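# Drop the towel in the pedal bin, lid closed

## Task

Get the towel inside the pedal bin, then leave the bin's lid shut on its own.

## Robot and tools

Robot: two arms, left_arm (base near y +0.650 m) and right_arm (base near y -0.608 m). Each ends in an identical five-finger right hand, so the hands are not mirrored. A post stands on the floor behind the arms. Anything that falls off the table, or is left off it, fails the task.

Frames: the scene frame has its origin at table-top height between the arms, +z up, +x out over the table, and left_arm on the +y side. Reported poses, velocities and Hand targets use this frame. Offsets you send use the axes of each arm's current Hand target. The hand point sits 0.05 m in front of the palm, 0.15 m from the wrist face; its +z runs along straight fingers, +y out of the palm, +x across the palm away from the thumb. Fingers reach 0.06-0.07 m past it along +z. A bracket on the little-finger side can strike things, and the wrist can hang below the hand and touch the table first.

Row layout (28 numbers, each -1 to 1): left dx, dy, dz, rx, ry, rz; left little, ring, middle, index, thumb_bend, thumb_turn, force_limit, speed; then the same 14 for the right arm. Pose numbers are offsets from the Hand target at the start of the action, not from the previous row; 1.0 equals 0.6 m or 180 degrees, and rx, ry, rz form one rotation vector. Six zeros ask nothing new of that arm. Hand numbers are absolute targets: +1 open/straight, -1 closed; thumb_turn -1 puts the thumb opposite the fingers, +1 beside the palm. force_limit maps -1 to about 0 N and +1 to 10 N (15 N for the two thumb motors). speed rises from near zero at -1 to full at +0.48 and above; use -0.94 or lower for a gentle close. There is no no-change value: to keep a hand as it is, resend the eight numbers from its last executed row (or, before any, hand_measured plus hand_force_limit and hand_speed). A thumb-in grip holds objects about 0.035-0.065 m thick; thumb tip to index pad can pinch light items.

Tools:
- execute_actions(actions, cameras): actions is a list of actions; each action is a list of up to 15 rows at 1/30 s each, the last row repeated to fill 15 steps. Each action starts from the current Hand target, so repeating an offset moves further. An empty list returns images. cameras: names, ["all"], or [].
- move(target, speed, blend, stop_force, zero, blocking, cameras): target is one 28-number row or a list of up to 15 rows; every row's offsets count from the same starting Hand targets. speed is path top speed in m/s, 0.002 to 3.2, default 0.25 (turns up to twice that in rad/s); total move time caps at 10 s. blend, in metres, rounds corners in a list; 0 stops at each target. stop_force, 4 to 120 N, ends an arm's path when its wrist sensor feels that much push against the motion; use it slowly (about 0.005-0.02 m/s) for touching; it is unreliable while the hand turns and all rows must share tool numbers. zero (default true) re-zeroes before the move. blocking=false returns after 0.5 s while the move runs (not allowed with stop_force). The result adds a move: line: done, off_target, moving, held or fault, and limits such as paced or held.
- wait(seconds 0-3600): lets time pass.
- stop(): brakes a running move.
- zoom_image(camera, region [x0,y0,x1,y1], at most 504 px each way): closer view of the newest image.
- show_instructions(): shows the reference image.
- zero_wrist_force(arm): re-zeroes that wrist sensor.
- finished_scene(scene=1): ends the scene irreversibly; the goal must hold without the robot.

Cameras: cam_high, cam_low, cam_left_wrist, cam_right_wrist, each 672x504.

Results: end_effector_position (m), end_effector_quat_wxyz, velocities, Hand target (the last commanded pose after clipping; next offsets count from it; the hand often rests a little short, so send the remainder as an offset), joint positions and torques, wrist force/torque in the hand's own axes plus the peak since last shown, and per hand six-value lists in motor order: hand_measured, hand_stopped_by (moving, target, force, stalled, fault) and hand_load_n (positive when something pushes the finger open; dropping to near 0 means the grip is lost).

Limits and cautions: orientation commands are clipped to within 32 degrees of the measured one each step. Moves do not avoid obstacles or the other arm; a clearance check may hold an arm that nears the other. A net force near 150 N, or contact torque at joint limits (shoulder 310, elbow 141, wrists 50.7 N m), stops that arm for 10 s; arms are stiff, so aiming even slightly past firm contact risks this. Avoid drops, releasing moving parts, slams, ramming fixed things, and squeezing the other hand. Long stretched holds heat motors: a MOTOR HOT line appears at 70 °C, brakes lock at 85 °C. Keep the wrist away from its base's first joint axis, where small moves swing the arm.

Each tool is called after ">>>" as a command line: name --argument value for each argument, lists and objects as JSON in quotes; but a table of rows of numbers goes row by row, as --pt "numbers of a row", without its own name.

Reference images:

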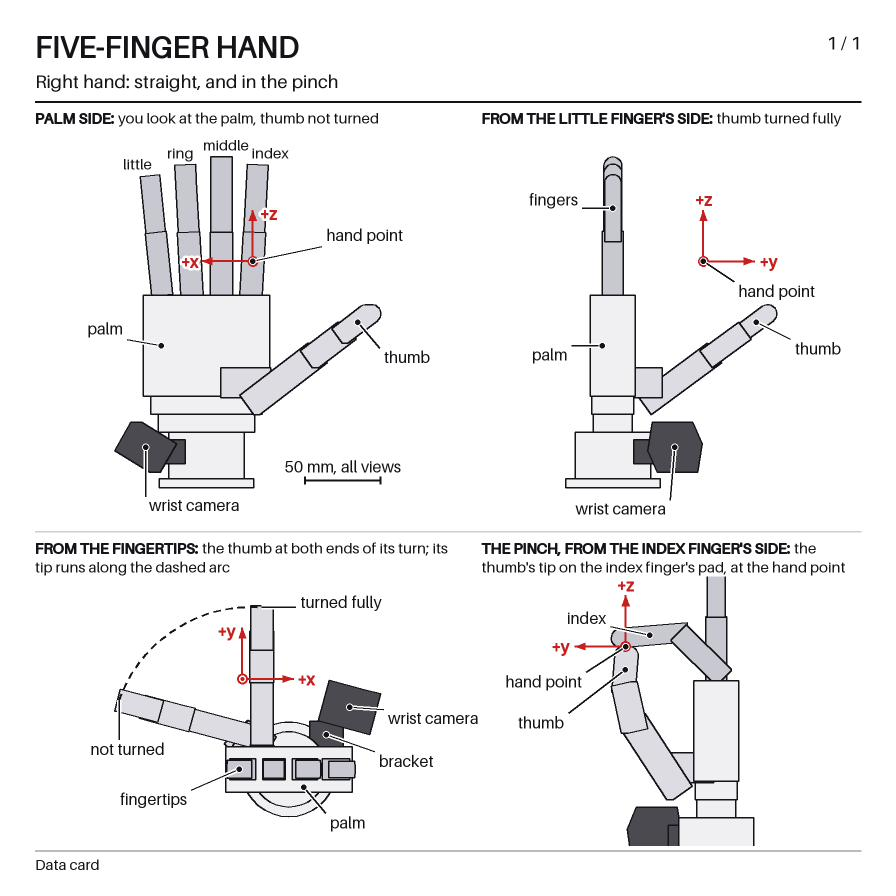

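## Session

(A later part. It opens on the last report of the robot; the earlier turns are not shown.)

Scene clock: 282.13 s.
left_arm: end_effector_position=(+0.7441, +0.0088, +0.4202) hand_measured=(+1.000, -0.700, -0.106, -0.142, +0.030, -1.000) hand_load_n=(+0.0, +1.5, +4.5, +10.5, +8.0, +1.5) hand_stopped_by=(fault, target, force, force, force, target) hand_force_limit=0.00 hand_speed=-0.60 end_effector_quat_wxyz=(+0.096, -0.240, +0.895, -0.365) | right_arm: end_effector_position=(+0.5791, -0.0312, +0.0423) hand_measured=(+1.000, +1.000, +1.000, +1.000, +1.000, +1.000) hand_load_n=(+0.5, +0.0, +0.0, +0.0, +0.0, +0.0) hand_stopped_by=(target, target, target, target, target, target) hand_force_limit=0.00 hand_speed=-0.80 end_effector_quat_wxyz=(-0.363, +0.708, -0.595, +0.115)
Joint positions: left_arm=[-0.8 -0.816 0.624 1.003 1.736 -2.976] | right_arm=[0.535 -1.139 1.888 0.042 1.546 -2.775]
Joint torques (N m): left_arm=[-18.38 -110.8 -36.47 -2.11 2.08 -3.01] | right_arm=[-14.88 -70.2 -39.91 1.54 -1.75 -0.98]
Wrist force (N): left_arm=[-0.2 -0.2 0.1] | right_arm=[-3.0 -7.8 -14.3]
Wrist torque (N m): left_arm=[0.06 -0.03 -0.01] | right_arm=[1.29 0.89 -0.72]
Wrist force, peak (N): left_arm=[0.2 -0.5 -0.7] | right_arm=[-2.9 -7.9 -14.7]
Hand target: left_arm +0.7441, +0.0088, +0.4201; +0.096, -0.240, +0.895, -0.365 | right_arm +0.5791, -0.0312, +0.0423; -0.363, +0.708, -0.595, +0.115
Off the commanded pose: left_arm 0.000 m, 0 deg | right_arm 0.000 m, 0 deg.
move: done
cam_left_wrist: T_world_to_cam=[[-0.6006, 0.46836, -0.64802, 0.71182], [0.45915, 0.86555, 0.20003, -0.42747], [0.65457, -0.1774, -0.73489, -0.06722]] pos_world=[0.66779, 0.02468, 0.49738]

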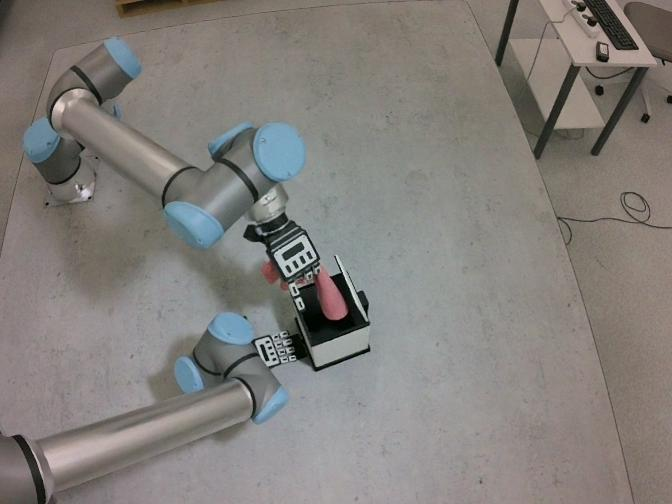

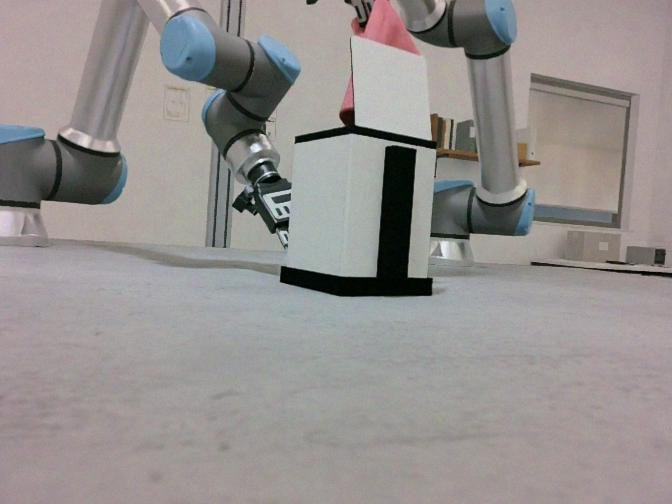

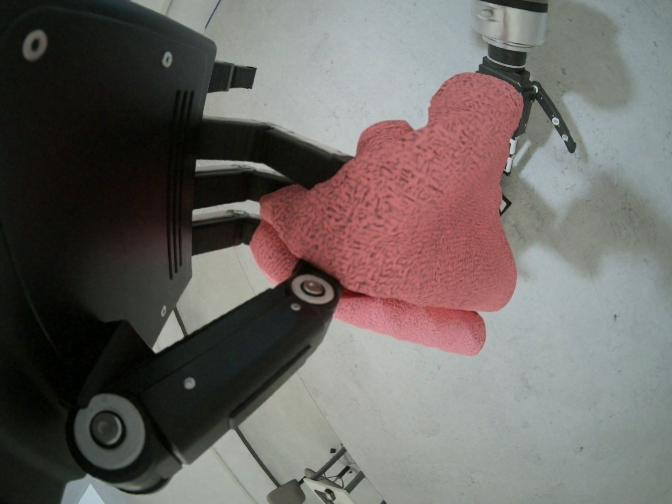

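>>> move --target '[-0.0255,0.1160,0.1672,0,0,0,0.3,-0.7,-0.7,-0.7,-0.3,-1,0,-0.6,0,0,0,0,0,0,1,1,1,1,1,1,0,-0.8]' --speed 0.06 --stop_force 6 --cameras '["cam_high","cam_low","cam_left_wrist"]'

>>> zoom_image --camera "cam_low" --region '[230, 10, 480, 310]'

>>> zoom_image --camera "cam_high" --region '[230, 220, 400, 380]'

Scene clock: 296.93 s.
left_arm: end_effector_position=(+0.7671, -0.0013, +0.2997) hand_measured=(+1.000, -0.700, -0.106, -0.142, +0.030, -1.000) hand_load_n=(+0.0, +1.5, +4.5, +10.5, +7.5, +1.5) hand_stopped_by=(fault, target, force, force, force, target) hand_force_limit=0.00 hand_speed=-0.60 end_effector_quat_wxyz=(+0.096, -0.240, +0.895, -0.365) | right_arm: end_effector_position=(+0.5791, -0.0312, +0.0423) hand_measured=(+1.000, +1.000, +1.000, +1.000, +1.000, +1.000) hand_load_n=(+0.5, +0.5, +0.0, +0.0, +0.0, -0.5) hand_stopped_by=(target, target, target, target, target, target) hand_force_limit=0.00 hand_speed=-0.80 end_effector_quat_wxyz=(-0.363, +0.708, -0.595, +0.115)
Joint positions: left_arm=[-0.79 -0.782 0.778 0.817 1.743 -2.968] | right_arm=[0.535 -1.139 1.888 0.042 1.546 -2.775]
Joint torques (N m): left_arm=[9.68 -90.67 -36.71 -2.14 3.33 3.13] | right_arm=[-1.59 -70.38 -38.74 1.31 -0.49 3.4]
Wrist force (N): left_arm=[0.2 -0.5 0.0] | right_arm=[-2.8 -7.6 -14.2]
Wrist torque (N m): left_arm=[0.02 -0.09 -0.29] | right_arm=[1.33 0.89 -0.72]
Wrist force, peak (N): left_arm=[0.1 -0.9 -0.2] | right_arm=[-3.1 -8.1 -14.6]
Hand target: left_arm +0.7671, -0.0013, +0.2997; +0.096, -0.240, +0.895, -0.365 | right_arm +0.5791, -0.0312, +0.0423; -0.363, +0.708, -0.595, +0.115
Off the commanded pose: left_arm 0.000 m, 0 deg | right_arm 0.000 m, 0 deg.
move: done
cam_left_wrist: T_world_to_cam=[[-0.6006, 0.46836, -0.64802, 0.65232], [0.45915, 0.86555, 0.20003, -0.4051], [0.65457, -0.1774, -0.73489, -0.17264]] pos_world=[0.69079, 0.01448, 0.37688]

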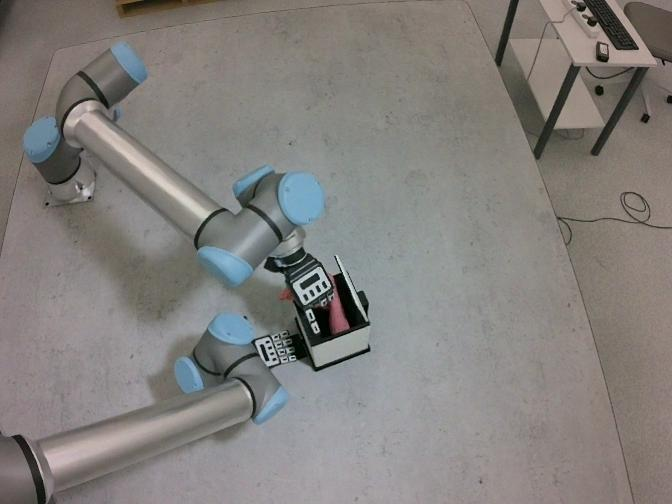

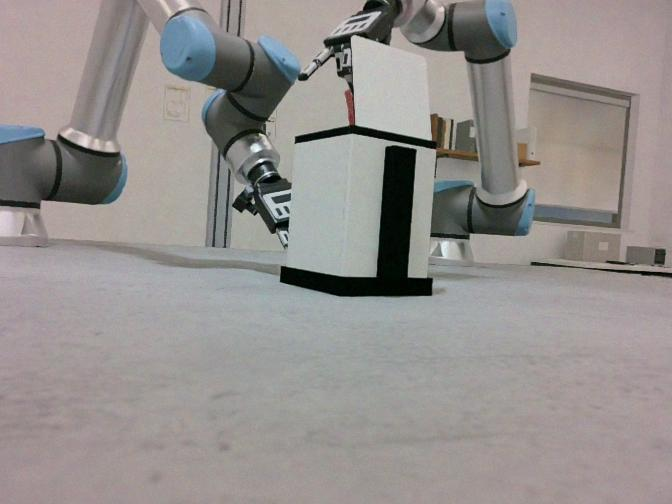

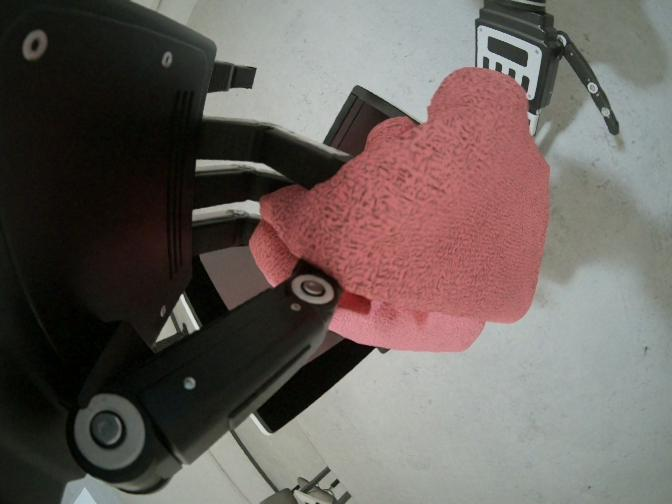

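Scaled by 1.680 from the camera's image (finer frame: 960x720).

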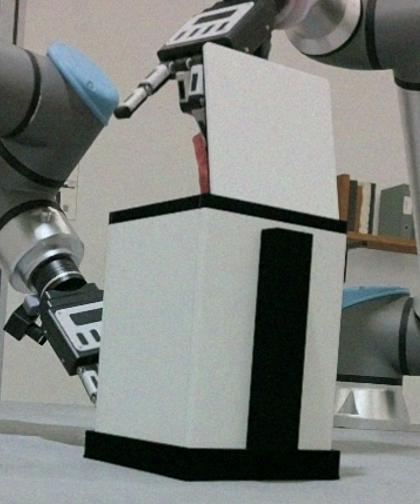

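Scaled by 2.965 from the camera's image (finer frame: 960x720).

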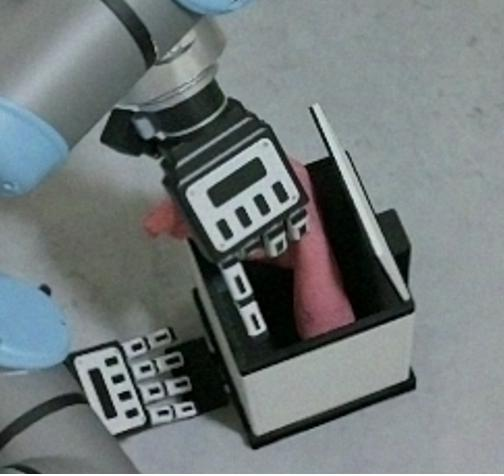

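>>> move --target '[-0.0165,0.0367,0.0528,0,0,0,0.3,-0.7,-0.7,-0.7,-0.3,-1,0,-0.6,0,0,0,0,0,0,1,1,1,1,1,1,0,-0.8]' --speed 0.03 --stop_force 5 --cameras '["cam_high","cam_low","cam_left_wrist"]'

>>> zoom_image --camera "cam_low" --region '[230, 10, 480, 310]'

>>> zoom_image --camera "cam_high" --region '[230, 220, 400, 380]'

Scene clock: 311.37 s.
left_arm: end_effector_position=(+0.7787, -0.0020, +0.2616) hand_measured=(+1.000, -0.700, -0.106, -0.142, +0.030, -1.000) hand_load_n=(+0.0, +1.5, +4.0, +10.5, +7.5, +1.5) hand_stopped_by=(fault, target, force, force, force, target) hand_force_limit=0.00 hand_speed=-0.60 end_effector_quat_wxyz=(+0.096, -0.240, +0.895, -0.365) | right_arm: end_effector_position=(+0.5791, -0.0312, +0.0423) hand_measured=(+1.000, +1.000, +1.000, +1.000, +1.000, +1.000) hand_load_n=(+0.5, +0.0, +0.0, +0.0, +0.0, +0.0) hand_stopped_by=(target, target, target, target, target, target) hand_force_limit=0.00 hand_speed=-0.80 end_effector_quat_wxyz=(-0.363, +0.708, -0.595, +0.115)
Joint positions: left_arm=[-0.781 -0.757 0.801 0.771 1.749 -2.961] | right_arm=[0.535 -1.139 1.888 0.042 1.546 -2.775]
Joint torques (N m): left_arm=[10.02 -91.15 -36.74 -2.19 2.96 3.12] | right_arm=[9.35 -69.37 -39.13 1.42 -0.54 3.41]
Wrist force (N): left_arm=[0.3 -0.6 -0.5] | right_arm=[-2.9 -8.0 -14.3]
Wrist torque (N m): left_arm=[0.07 -0.10 -0.28] | right_arm=[1.27 0.88 -0.73]
Wrist force, peak (N): left_arm=[-0.1 -0.9 -0.6] | right_arm=[-3.0 -8.2 -14.8]
Hand target: left_arm +0.7787, -0.0020, +0.2616; +0.096, -0.240, +0.895, -0.365 | right_arm +0.5791, -0.0312, +0.0423; -0.363, +0.708, -0.595, +0.115
Off the commanded pose: left_arm 0.000 m, 0 deg | right_arm 0.000 m, 0 deg.
move: done
cam_left_wrist: T_world_to_cam=[[-0.6006, 0.46836, -0.64802, 0.63493], [0.45915, 0.86555, 0.20003, -0.4022], [0.65457, -0.1774, -0.73489, -0.20835]] pos_world=[0.70239, 0.01378, 0.33878]

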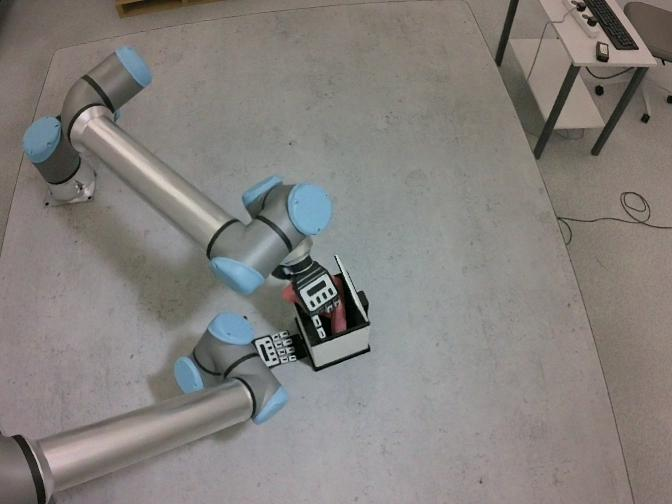

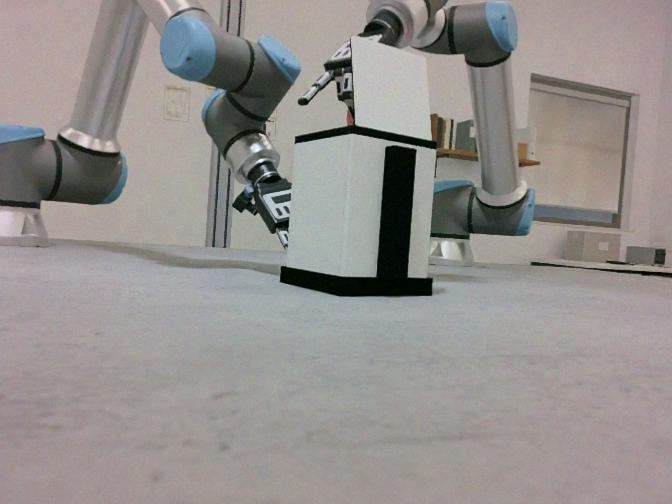

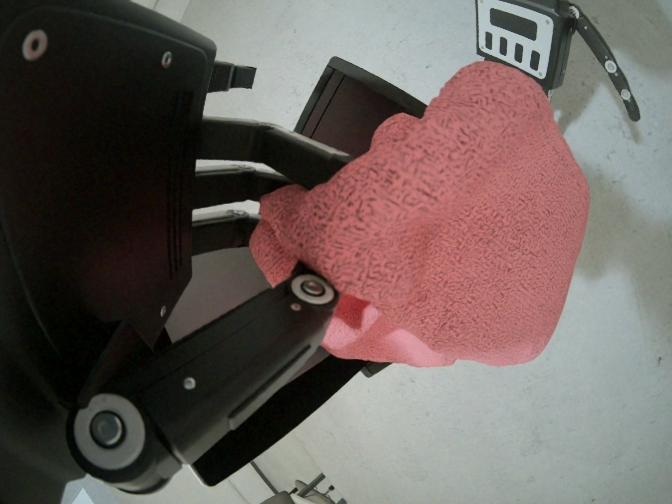

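Scaled by 1.680 from the camera's image (finer frame: 960x720).

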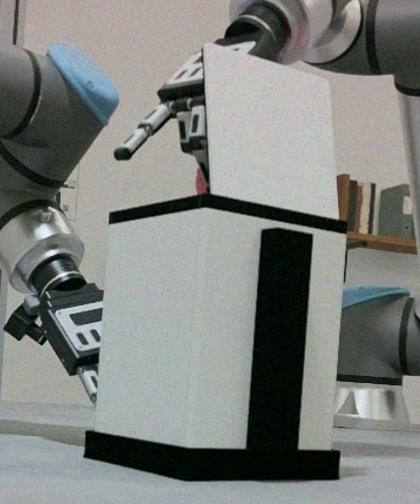

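Scaled by 2.965 from the camera's image (finer frame: 960x720).

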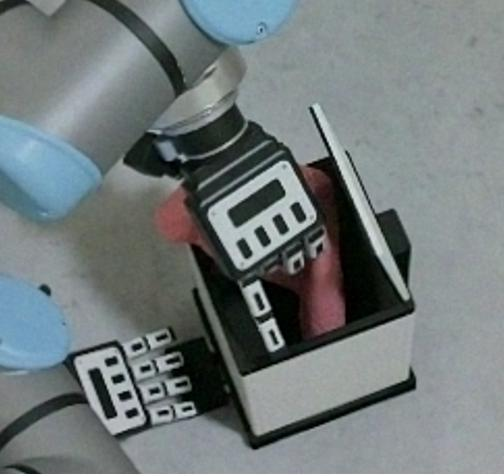

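>>> move --pt "0 -0.2222 -0.2222 0 0 0 0.3 -0.7 -0.7 -0.7 -0.3 -1 0 -0.6 0 0 0 0 0 0 1 1 1 1 1 1 0 -0.8" --pt "-0.1278 -0.04 -0.4139 0 -0.1021 -0.1021 0.3 -0.7 -0.7 -0.7 -0.3 -1 0 -0.6 0 0 0 0 0 0 1 1 1 1 1 1 0 -0.8" --speed 0.15 --blend '[0.02, 0]' --cameras '["cam_high","cam_low","cam_left_wrist"]'

>>> zoom_image --camera "cam_low" --region '[250, 0, 550, 300]'

>>> zoom_image --camera "cam_high" --region '[230, 180, 400, 340]'

Scene clock: 342.60 s.
left_arm: end_effector_position=(+0.7679, +0.1719, +0.4557) hand_measured=(+1.000, -0.700, -0.106, -0.142, +0.030, -1.000) hand_load_n=(+0.0, +1.5, +4.0, +10.5, +8.0, +1.5) hand_stopped_by=(fault, target, force, force, force, target) hand_force_limit=0.00 hand_speed=-0.60 end_effector_quat_wxyz=(+0.177, -0.434, +0.818, -0.333) | right_arm: end_effector_position=(+0.5791, -0.0312, +0.0423) hand_measured=(+1.000, +1.000, +1.000, +1.000, +1.000, +1.000) hand_load_n=(+0.5, +0.0, +0.0, +0.0, +0.0, +0.0) hand_stopped_by=(target, target, target, target, target, target) hand_force_limit=0.00 hand_speed=-0.80 end_effector_quat_wxyz=(-0.363, +0.708, -0.595, +0.115)
Joint positions: left_arm=[-0.723 -0.979 0.834 0.948 1.471 -3.242] | right_arm=[0.535 -1.139 1.888 0.042 1.546 -2.775]
Joint torques (N m): left_arm=[9.69 -99.98 -36.78 -2.39 -3.98 -3.17] | right_arm=[10.14 -69.14 -38.78 1.52 -0.49 3.48]
Wrist force (N): left_arm=[0.3 -0.2 0.2] | right_arm=[-3.1 -8.3 -14.1]
Wrist torque (N m): left_arm=[0.05 -0.12 0.00] | right_arm=[1.22 0.90 -0.75]
Wrist force, peak (N): left_arm=[0.2 -1.0 -0.4] | right_arm=[-3.0 -8.0 -14.8]
Hand target: left_arm +0.7679, +0.1721, +0.4557; +0.177, -0.434, +0.818, -0.333 | right_arm +0.5791, -0.0312, +0.0423; -0.363, +0.708, -0.595, +0.115
Off the commanded pose: left_arm 0.000 m, 0 deg | right_arm 0.000 m, 0 deg.
move: done
cam_left_wrist: T_world_to_cam=[[-0.74328, 0.16131, -0.64924, 0.83564], [0.03335, 0.97822, 0.20486, -0.28125], [0.66815, 0.13062, -0.73247, -0.09227]] pos_world=[0.69214, 0.15238, 0.53257]

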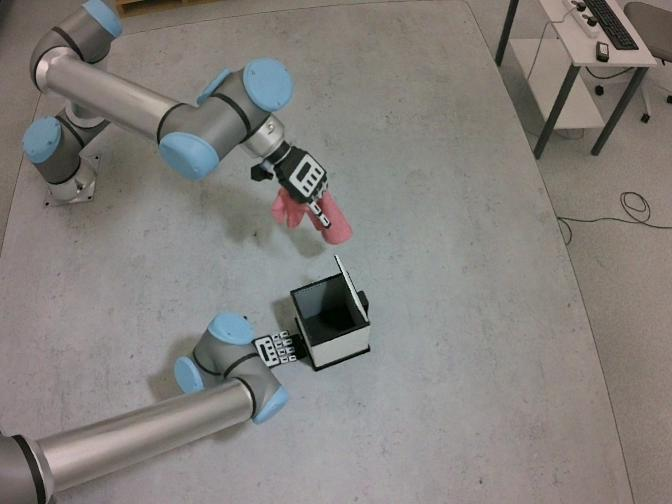

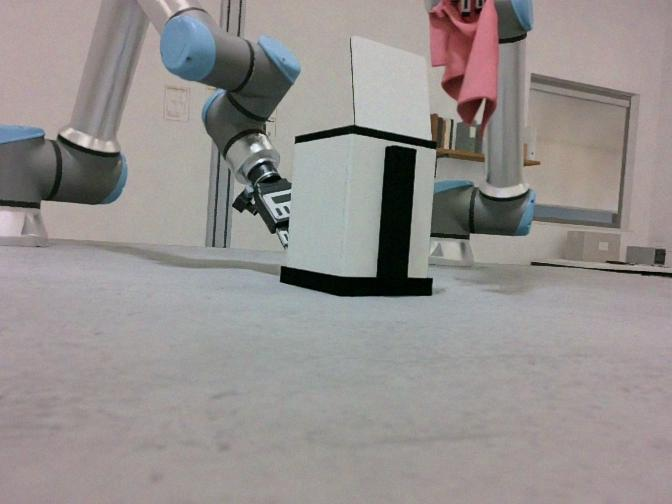

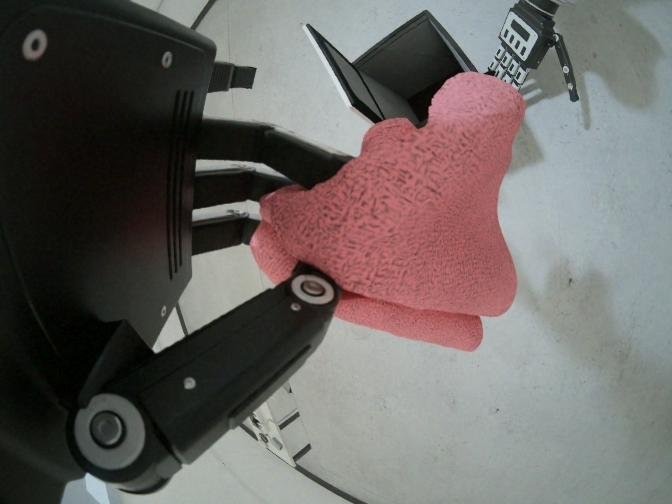

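Scaled by 1.680 from the camera's image (finer frame: 960x720).

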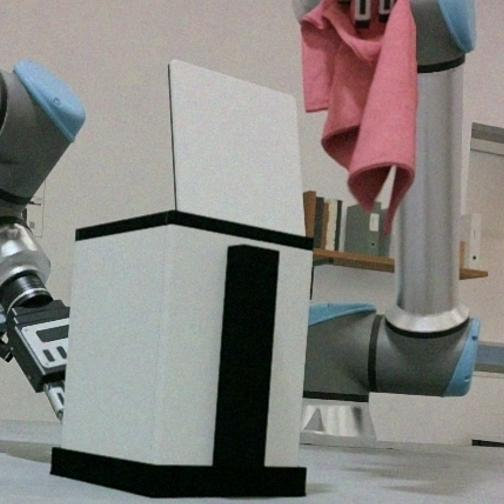

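Scaled by 2.965 from the camera's image (finer frame: 960x720).

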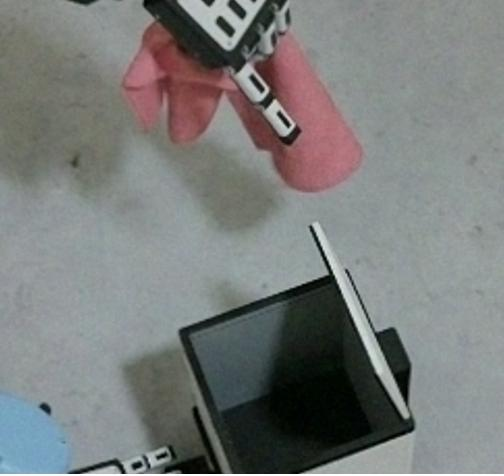

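>>> move --pt "0.1535 -0.0073 -0.0257 0 0.0504 0.0517 0.3 -0.7 -0.7 -0.7 -0.3 -1 0 -0.6 0 0 0 0 0 0 1 1 1 1 1 1 0 -0.8" --pt "0.2653 -0.0783 0.0903 0 0.1008 0.1033 0.3 -0.7 -0.7 -0.7 -0.3 -1 0 -0.6 0 0 0 0 0 0 1 1 1 1 1 1 0 -0.8" --speed 0.12 --blend '[0.02, 0]' --cameras '["cam_high","cam_low","cam_left_wrist"]'

>>> zoom_image --camera "cam_high" --region '[230, 220, 400, 380]'

Scene clock: 365.13 s.
left_arm: end_effector_position=(+0.7378, +0.0003, +0.4495) hand_measured=(+1.000, -0.700, -0.106, -0.142, +0.030, -1.000) hand_load_n=(+0.0, +1.5, +4.0, +10.5, +8.0, +1.5) hand_stopped_by=(fault, target, force, force, force, target) hand_force_limit=0.00 hand_speed=-0.60 end_effector_quat_wxyz=(+0.098, -0.239, +0.895, -0.364) | right_arm: end_effector_position=(+0.5791, -0.0312, +0.0423) hand_measured=(+1.000, +1.000, +1.000, +1.000, +1.000, +1.000) hand_load_n=(+0.5, +0.0, +0.0, +0.0, +0.0, +0.0) hand_stopped_by=(target, target, target, target, target, target) hand_force_limit=0.00 hand_speed=-0.80 end_effector_quat_wxyz=(-0.363, +0.708, -0.595, +0.115)
Joint positions: left_arm=[-0.814 -0.798 0.54 1.068 1.722 -2.982] | right_arm=[0.535 -1.139 1.888 0.042 1.546 -2.775]
Joint torques (N m): left_arm=[-15.99 -88.53 -53.64 4.52 3.23 3.01] | right_arm=[10.66 -68.87 -37.68 1.91 -0.76 3.14]
Wrist force (N): left_arm=[0.2 0.1 0.0] | right_arm=[-3.0 -8.1 -13.9]
Wrist torque (N m): left_arm=[0.11 -0.09 -0.28] | right_arm=[1.22 0.92 -0.75]
Wrist force, peak (N): left_arm=[-1.1 -0.1 0.0] | right_arm=[-3.0 -8.1 -14.7]
Hand target: left_arm +0.7378, +0.0002, +0.4495; +0.098, -0.239, +0.895, -0.364 | right_arm +0.5791, -0.0312, +0.0423; -0.363, +0.708, -0.595, +0.115
Off the commanded pose: left_arm 0.000 m, 0 deg | right_arm 0.000 m, 0 deg.
move: done
cam_left_wrist: T_world_to_cam=[[-0.59806, 0.47063, -0.64872, 0.7294], [0.45812, 0.8649, 0.20512, -0.42449], [0.65761, -0.17452, -0.73287, -0.04623]] pos_world=[0.66109, 0.01579, 0.52636]

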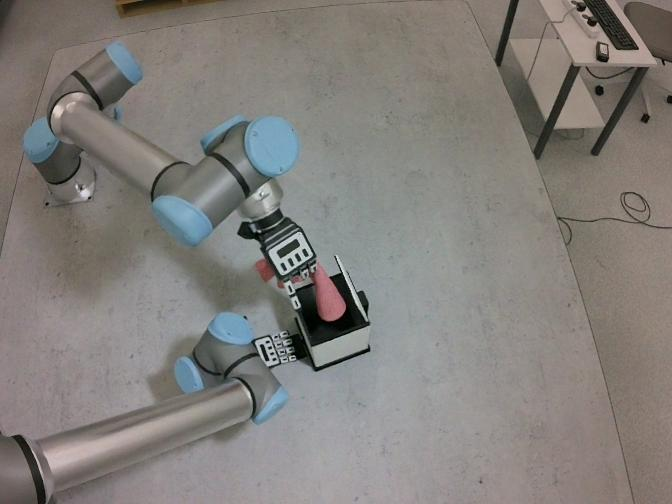

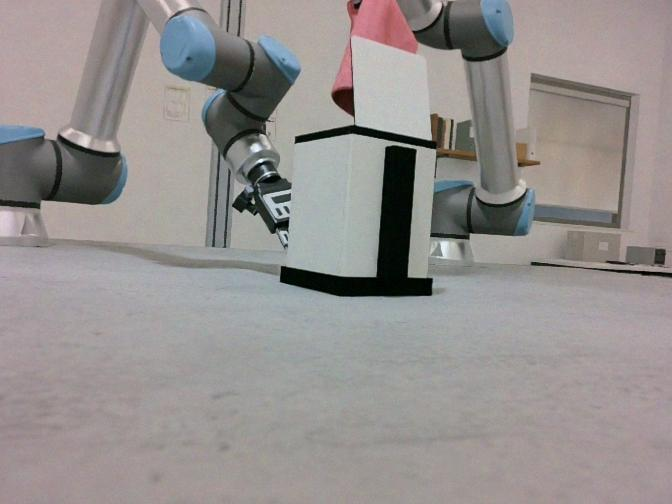

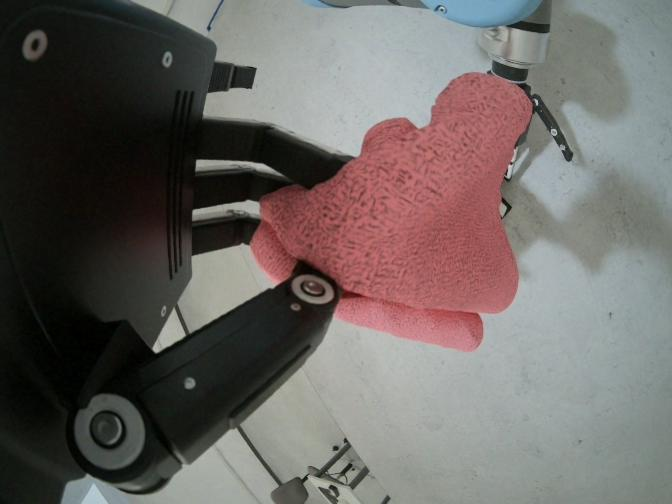

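Scaled by 2.965 from the camera's image (finer frame: 960x720).

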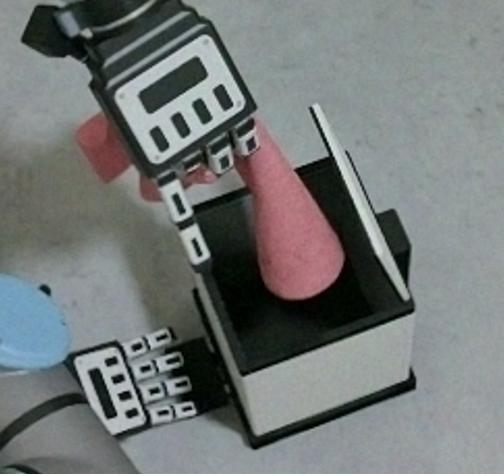

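>>> move --pt "-0.0103 0.1120 0.1345 0 0 0 0.3 -0.7 -0.7 -0.7 -0.3 -1 0 -0.6 0 0 0 0 0 0 1 1 1 1 1 1 0 -0.8" --pt "-0.0643 0.0812 0.1887 0 0 0 0.3 -0.7 -0.7 -0.7 -0.3 -1 0 -0.6 0 0 0 0 0 0 1 1 1 1 1 1 0 -0.8" --speed '[0.08,0.05]' --stop_force 6 --cameras '["cam_high","cam_low","cam_left_wrist"]'

>>> zoom_image --camera "cam_high" --region '[230, 220, 400, 380]'

>>> zoom_image --camera "cam_low" --region '[230, 10, 480, 310]'

Scene clock: 373.50 s.
left_arm: end_effector_position=(+0.7934, -0.0187, +0.3344) hand_measured=(+1.000, -0.700, -0.106, -0.142, +0.030, -1.000) hand_load_n=(+0.0, +1.5, +4.5, +10.5, +7.5, +1.0) hand_stopped_by=(fault, target, force, force, force, target) hand_force_limit=0.00 hand_speed=-0.60 end_effector_quat_wxyz=(+0.098, -0.239, +0.895, -0.364) | right_arm: end_effector_position=(+0.5791, -0.0312, +0.0423) hand_measured=(+1.000, +1.000, +1.000, +1.000, +1.000, +1.000) hand_load_n=(+0.5, +0.0, +0.0, +0.0, +0.0, +0.0) hand_stopped_by=(target, target, target, target, target, target) hand_force_limit=0.00 hand_speed=-0.80 end_effector_quat_wxyz=(-0.363, +0.708, -0.595, +0.115)
Joint positions: left_arm=[-0.784 -0.692 0.555 0.951 1.743 -2.96] | right_arm=[0.535 -1.139 1.888 0.042 1.546 -2.775]
Joint torques (N m): left_arm=[11.45 -95.44 -54.22 4.45 3.01 3.05] | right_arm=[9.14 -69.25 -37.59 2.03 -0.39 3.37]
Wrist force (N): left_arm=[0.0 0.1 0.0] | right_arm=[-2.9 -7.8 -14.4]
Wrist torque (N m): left_arm=[0.09 -0.08 -0.30] | right_arm=[1.30 0.90 -0.73]
Wrist force, peak (N): left_arm=[0.8 -0.3 0.2] | right_arm=[-3.0 -8.2 -14.6]
Hand target: left_arm +0.7934, -0.0187, +0.3344; +0.098, -0.239, +0.895, -0.364 | right_arm +0.5791, -0.0312, +0.0423; -0.363, +0.708, -0.595, +0.115
Off the commanded pose: left_arm 0.000 m, 0 deg | right_arm 0.000 m, 0 deg.
move: done
cam_left_wrist: T_world_to_cam=[[-0.59803, 0.47068, -0.6487, 0.69692], [0.45816, 0.86487, 0.20516, -0.41006], [0.65761, -0.17452, -0.73287, -0.17037]] pos_world=[0.71669, -0.00311, 0.41136]

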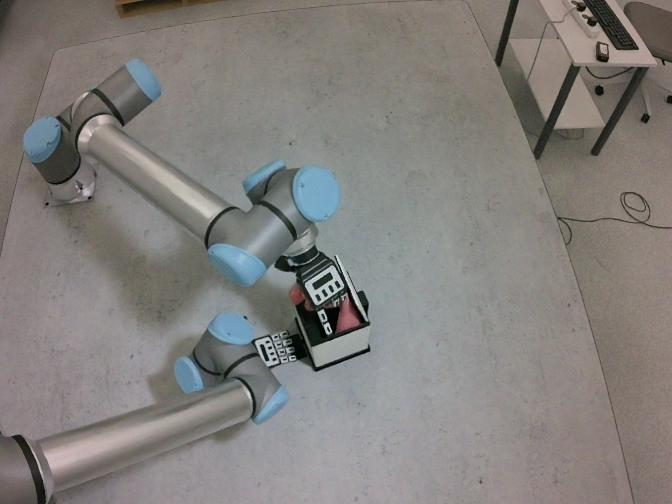

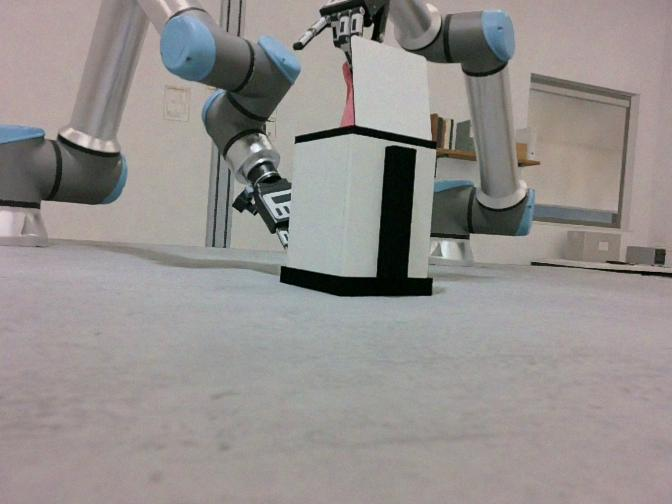

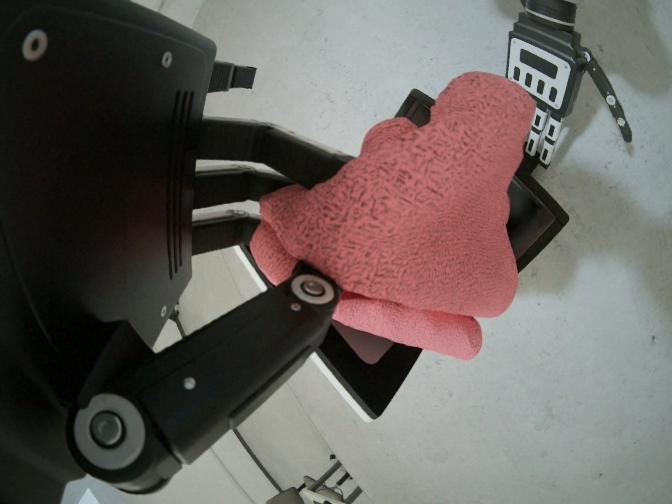

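Scaled by 2.965 from the camera's image (finer frame: 960x720).

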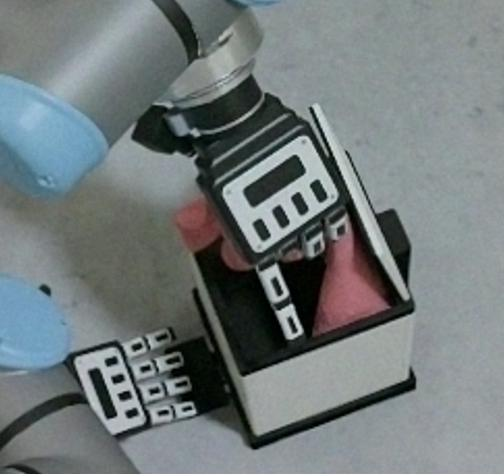

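Scaled by 1.680 from the camera's image (finer frame: 960x720).

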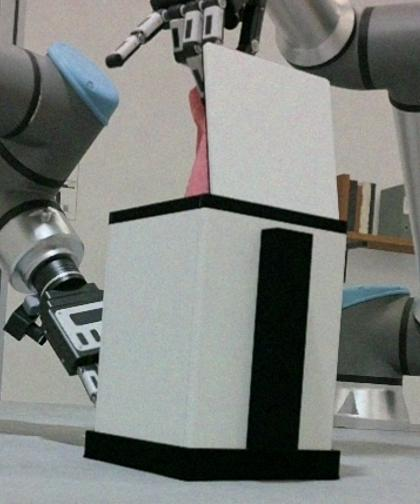

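>>> move --target '[-0.009,0.077,0.0927,0,0,0,0.3,-0.7,-0.7,-0.7,-0.3,-1,0,-0.6,0,0,0,0,0,0,1,1,1,1,1,1,0,-0.8]' --speed 0.03 --stop_force 6 --cameras '["cam_high","cam_low","cam_left_wrist"]'

>>> zoom_image --camera "cam_high" --region '[230, 220, 400, 380]'

>>> zoom_image --camera "cam_low" --region '[230, 10, 480, 310]'

Scene clock: 386.70 s.
left_arm: end_effector_position=(+0.8010, -0.0209, +0.2624) hand_measured=(+1.000, -0.700, -0.106, -0.142, +0.030, -1.000) hand_load_n=(+0.0, +1.5, +4.5, +10.5, +8.0, +1.5) hand_stopped_by=(fault, target, force, force, force, target) hand_force_limit=0.00 hand_speed=-0.60 end_effector_quat_wxyz=(+0.098, -0.239, +0.895, -0.364) | right_arm: end_effector_position=(+0.5791, -0.0312, +0.0423) hand_measured=(+1.000, +1.000, +1.000, +1.000, +1.000, +1.000) hand_load_n=(+0.5, +0.0, +0.0, +0.0, +0.0, +0.0) hand_stopped_by=(target, target, target, target, target, target) hand_force_limit=0.00 hand_speed=-0.80 end_effector_quat_wxyz=(-0.363, +0.708, -0.595, +0.115)
Joint positions: left_arm=[-0.78 -0.686 0.67 0.83 1.746 -2.957] | right_arm=[0.535 -1.139 1.888 0.042 1.546 -2.775]
Joint torques (N m): left_arm=[8.88 -96.78 -36.79 -2.11 2.99 3.07] | right_arm=[10.26 -68.18 -37.08 1.99 -0.75 2.91]
Wrist force (N): left_arm=[-0.3 -0.5 -0.1] | right_arm=[-3.1 -8.0 -14.0]
Wrist torque (N m): left_arm=[0.04 -0.03 -0.33] | right_arm=[1.26 0.92 -0.75]
Wrist force, peak (N): left_arm=[0.0 -0.8 0.2] | right_arm=[-3.0 -8.2 -14.8]
Hand target: left_arm +0.8010, -0.0209, +0.2624; +0.098, -0.239, +0.895, -0.364 | right_arm +0.5791, -0.0312, +0.0423; -0.363, +0.708, -0.595, +0.115
Off the commanded pose: left_arm 0.000 m, 0 deg | right_arm 0.000 m, 0 deg.
move: done
cam_left_wrist: T_world_to_cam=[[-0.59803, 0.47068, -0.6487, 0.65579], [0.45816, 0.86487, 0.20516, -0.3969], [0.65761, -0.17452, -0.73287, -0.22866]] pos_world=[0.7244, -0.00531, 0.33926]

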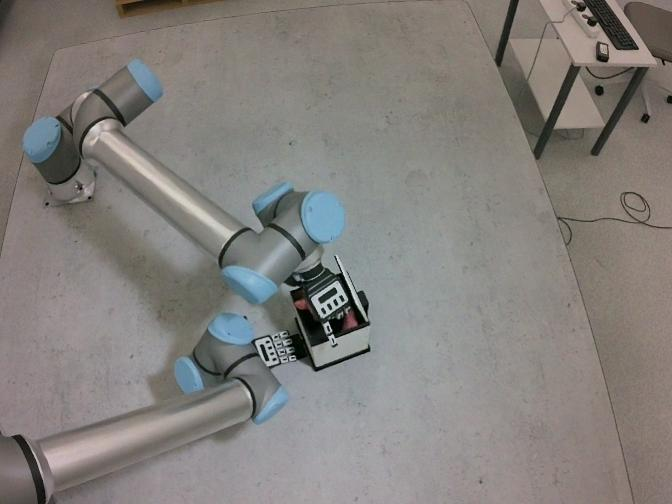

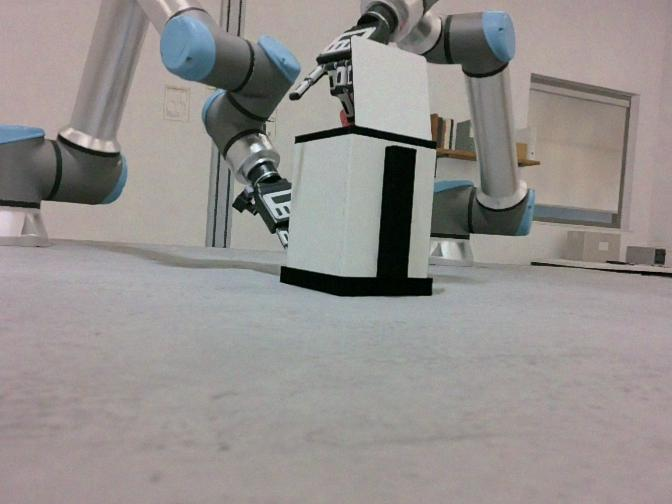

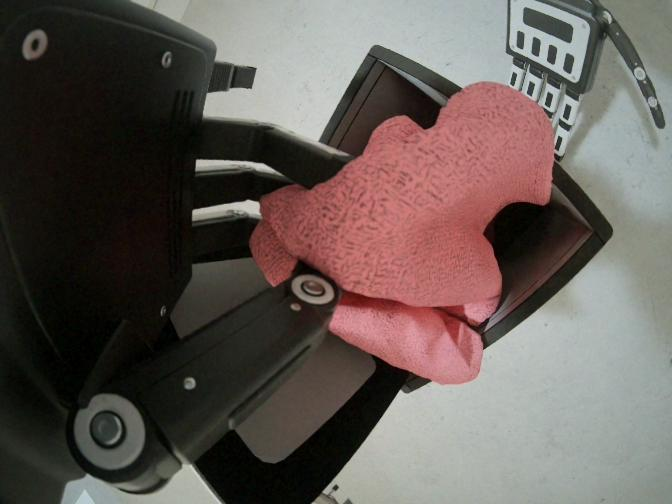

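Scaled by 2.965 from the camera's image (finer frame: 960x720).

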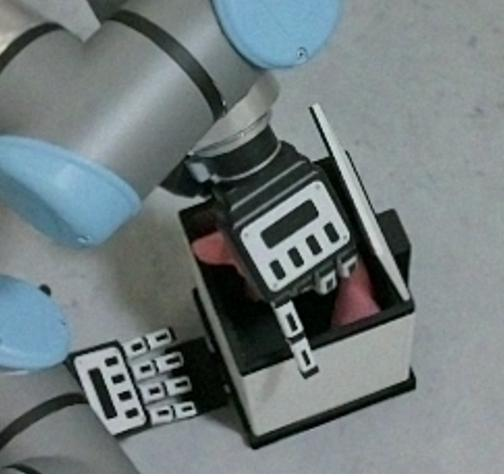

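Scaled by 1.680 from the camera's image (finer frame: 960x720).

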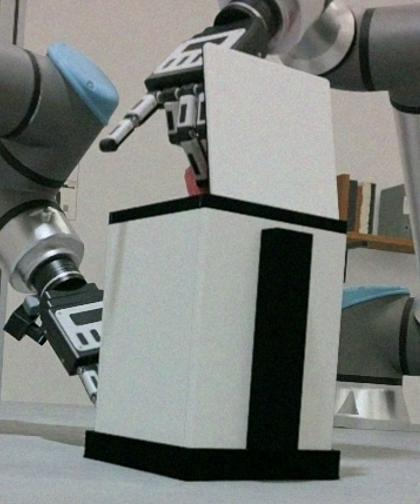

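>>> move --target '[0,0,0,0,0,0,0.3,0.3,0.3,0.3,0.55,-1,0,-0.6,0,0,0,0,0,0,1,1,1,1,1,1,0,-0.8]' --cameras '["cam_high","cam_low","cam_left_wrist"]'

>>> zoom_image --camera "cam_high" --region '[230, 220, 400, 380]'

Scene clock: 391.03 s.
left_arm: end_effector_position=(+0.8010, -0.0209, +0.2624) hand_measured=(+1.000, +0.300, +0.300, +0.300, +0.550, -1.000) hand_load_n=(+0.0, +0.0, +0.0, +0.0, +0.0, +0.0) hand_stopped_by=(fault, target, target, target, target, target) hand_force_limit=0.00 hand_speed=-0.60 end_effector_quat_wxyz=(+0.098, -0.239, +0.895, -0.364) | right_arm: end_effector_position=(+0.5791, -0.0312, +0.0423) hand_measured=(+1.000, +1.000, +1.000, +1.000, +1.000, +1.000) hand_load_n=(+0.5, +0.0, +0.0, +0.0, +0.0, +0.0) hand_stopped_by=(target, target, target, target, target, target) hand_force_limit=0.00 hand_speed=-0.80 end_effector_quat_wxyz=(-0.363, +0.708, -0.595, +0.115)
Joint positions: left_arm=[-0.78 -0.686 0.67 0.83 1.746 -2.957] | right_arm=[0.535 -1.139 1.888 0.042 1.546 -2.775]
Joint torques (N m): left_arm=[9.47 -95.91 -37.71 -1.58 3 2.92] | right_arm=[11.13 -68.18 -36.9 2.13 -0.81 2.77]
Wrist force (N): left_arm=[0.1 -0.7 -0.5] | right_arm=[-3.2 -7.7 -14.4]
Wrist torque (N m): left_arm=[0.03 -0.10 -0.31] | right_arm=[1.33 0.95 -0.75]
Wrist force, peak (N): left_arm=[0.3 -0.4 -0.9] | right_arm=[-3.0 -8.5 -14.5]
Hand target: left_arm +0.8010, -0.0209, +0.2624; +0.098, -0.239, +0.895, -0.364 | right_arm +0.5791, -0.0312, +0.0423; -0.363, +0.708, -0.595, +0.115
Off the commanded pose: left_arm 0.000 m, 0 deg | right_arm 0.000 m, 0 deg.
move: done
cam_left_wrist: T_world_to_cam=[[-0.59803, 0.47068, -0.6487, 0.65579], [0.45816, 0.86487, 0.20516, -0.3969], [0.65761, -0.17452, -0.73287, -0.22866]] pos_world=[0.7244, -0.00531, 0.33926]

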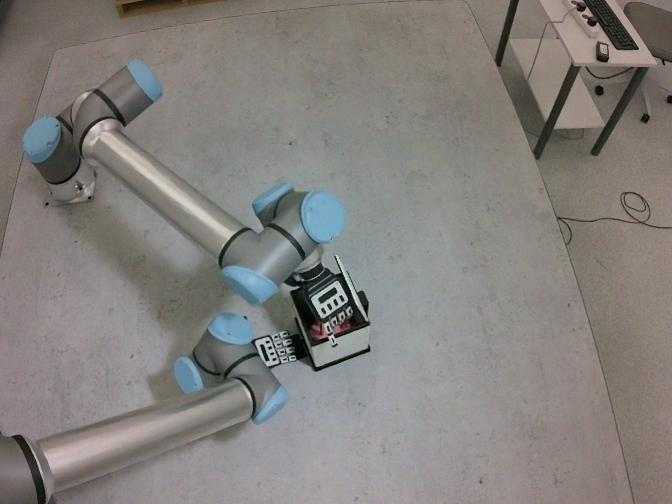

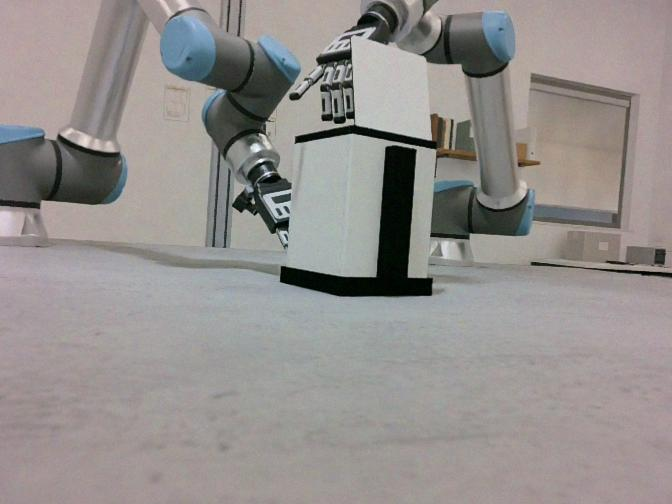

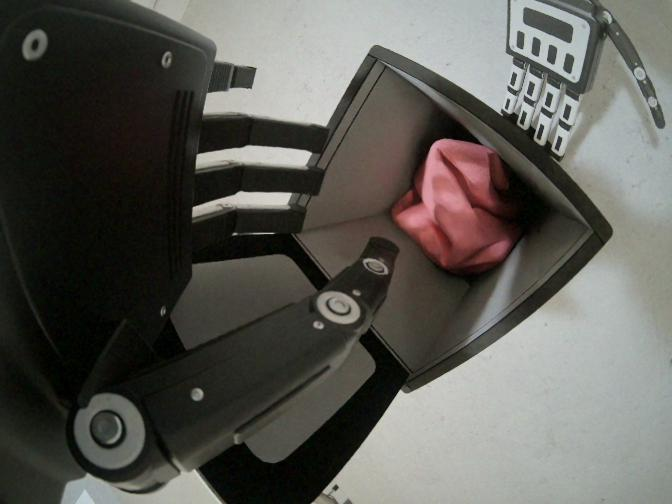

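Scaled by 2.965 from the camera's image (finer frame: 960x720).

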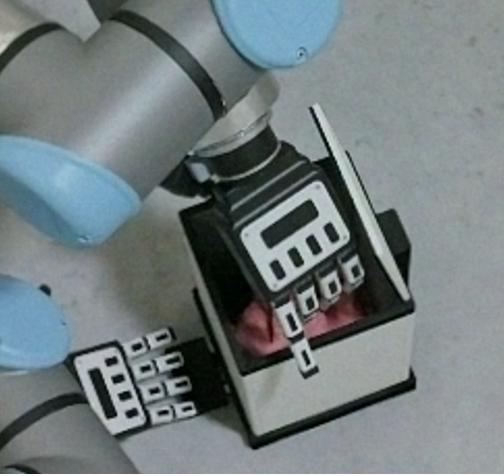

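>>> move --pt "0.0433 -0.1 -0.1358 0 0 0 0.3 0.3 0.3 0.3 0.55 -1 0 -0.6 0 0 0 0 0 0 1 1 1 1 1 1 0 -0.8" --pt "0.0028 0.0443 -0.4212 0 0 0 0.3 0.3 0.3 0.3 0.55 -1 0 -0.6 0 0 0 0 0 0 1 1 1 1 1 1 0 -0.8" --pt "0.0113 0.3413 -0.812 0 0 0 0.3 0.3 0.3 0.3 0.55 -1 0 -0.6 0 0 0 0 0 0 1 1 1 1 1 1 0 -0.8" --speed '[0.1,0.2,0.25]' --blend '[0.02,0.04,0]' --cameras '["cam_high","cam_low"]'

>>> zoom_image --camera "cam_high" --region '[230, 220, 400, 380]'

Scene clock: 403.57 s.
left_arm: end_effector_position=(+0.5524, +0.3971, +0.4684) hand_measured=(+1.000, +0.300, +0.300, +0.300, +0.550, -1.000) hand_load_n=(+0.0, +0.0, +0.0, +0.0, +0.0, +0.0) hand_stopped_by=(fault, target, target, target, target, target) hand_force_limit=0.00 hand_speed=-0.60 end_effector_quat_wxyz=(+0.098, -0.239, +0.895, -0.364) | right_arm: end_effector_position=(+0.5791, -0.0312, +0.0423) hand_measured=(+1.000, +1.000, +1.000, +1.000, +1.000, +1.000) hand_load_n=(+0.0, +0.0, +0.0, +0.0, +0.0, +0.0) hand_stopped_by=(target, target, target, target, target, target) hand_force_limit=0.00 hand_speed=-0.80 end_effector_quat_wxyz=(-0.363, +0.708, -0.595, +0.115)
Joint positions: left_arm=[-0.556 -1.477 1.496 0.838 1.896 -2.785] | right_arm=[0.535 -1.139 1.888 0.042 1.546 -2.775]
Joint torques (N m): left_arm=[8.55 -60.53 -35.24 4.77 3.69 3.1] | right_arm=[9.75 -68.75 -37 2.37 -0.66 2.67]
Wrist force (N): left_arm=[0.0 -0.3 -0.5] | right_arm=[-3.0 -8.0 -14.3]
Wrist torque (N m): left_arm=[0.07 -0.07 -0.29] | right_arm=[1.29 0.91 -0.74]
Wrist force, peak (N): left_arm=[1.1 -1.4 0.5] | right_arm=[-2.8 -8.5 -14.7]
Hand target: left_arm +0.5522, +0.3974, +0.4684; +0.098, -0.239, +0.895, -0.364 | right_arm +0.5791, -0.0312, +0.0423; -0.363, +0.708, -0.595, +0.115
Off the commanded pose: left_arm 0.000 m, 0 deg | right_arm 0.000 m, 0 deg.
move: done

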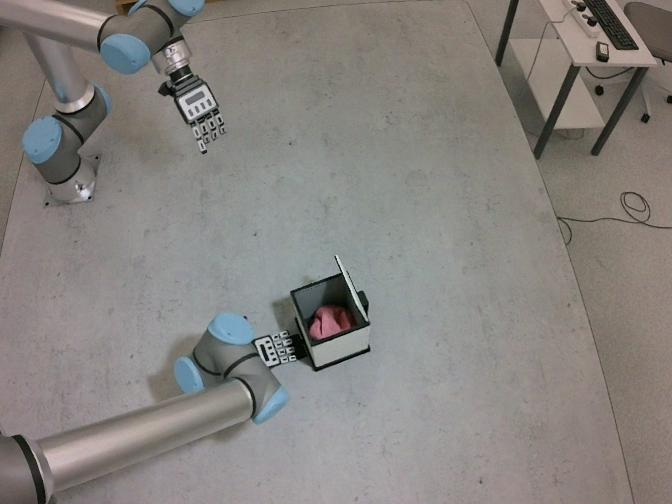

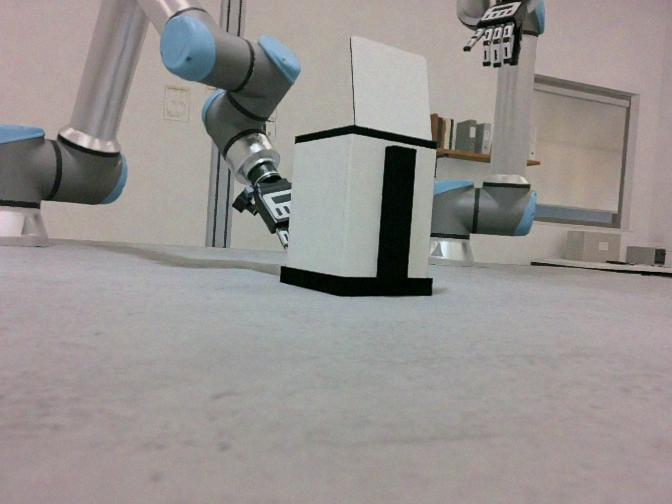

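Scaled by 2.965 from the camera's image (finer frame: 960x720).

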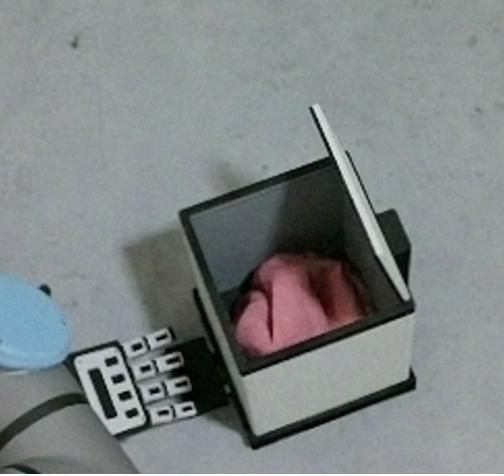

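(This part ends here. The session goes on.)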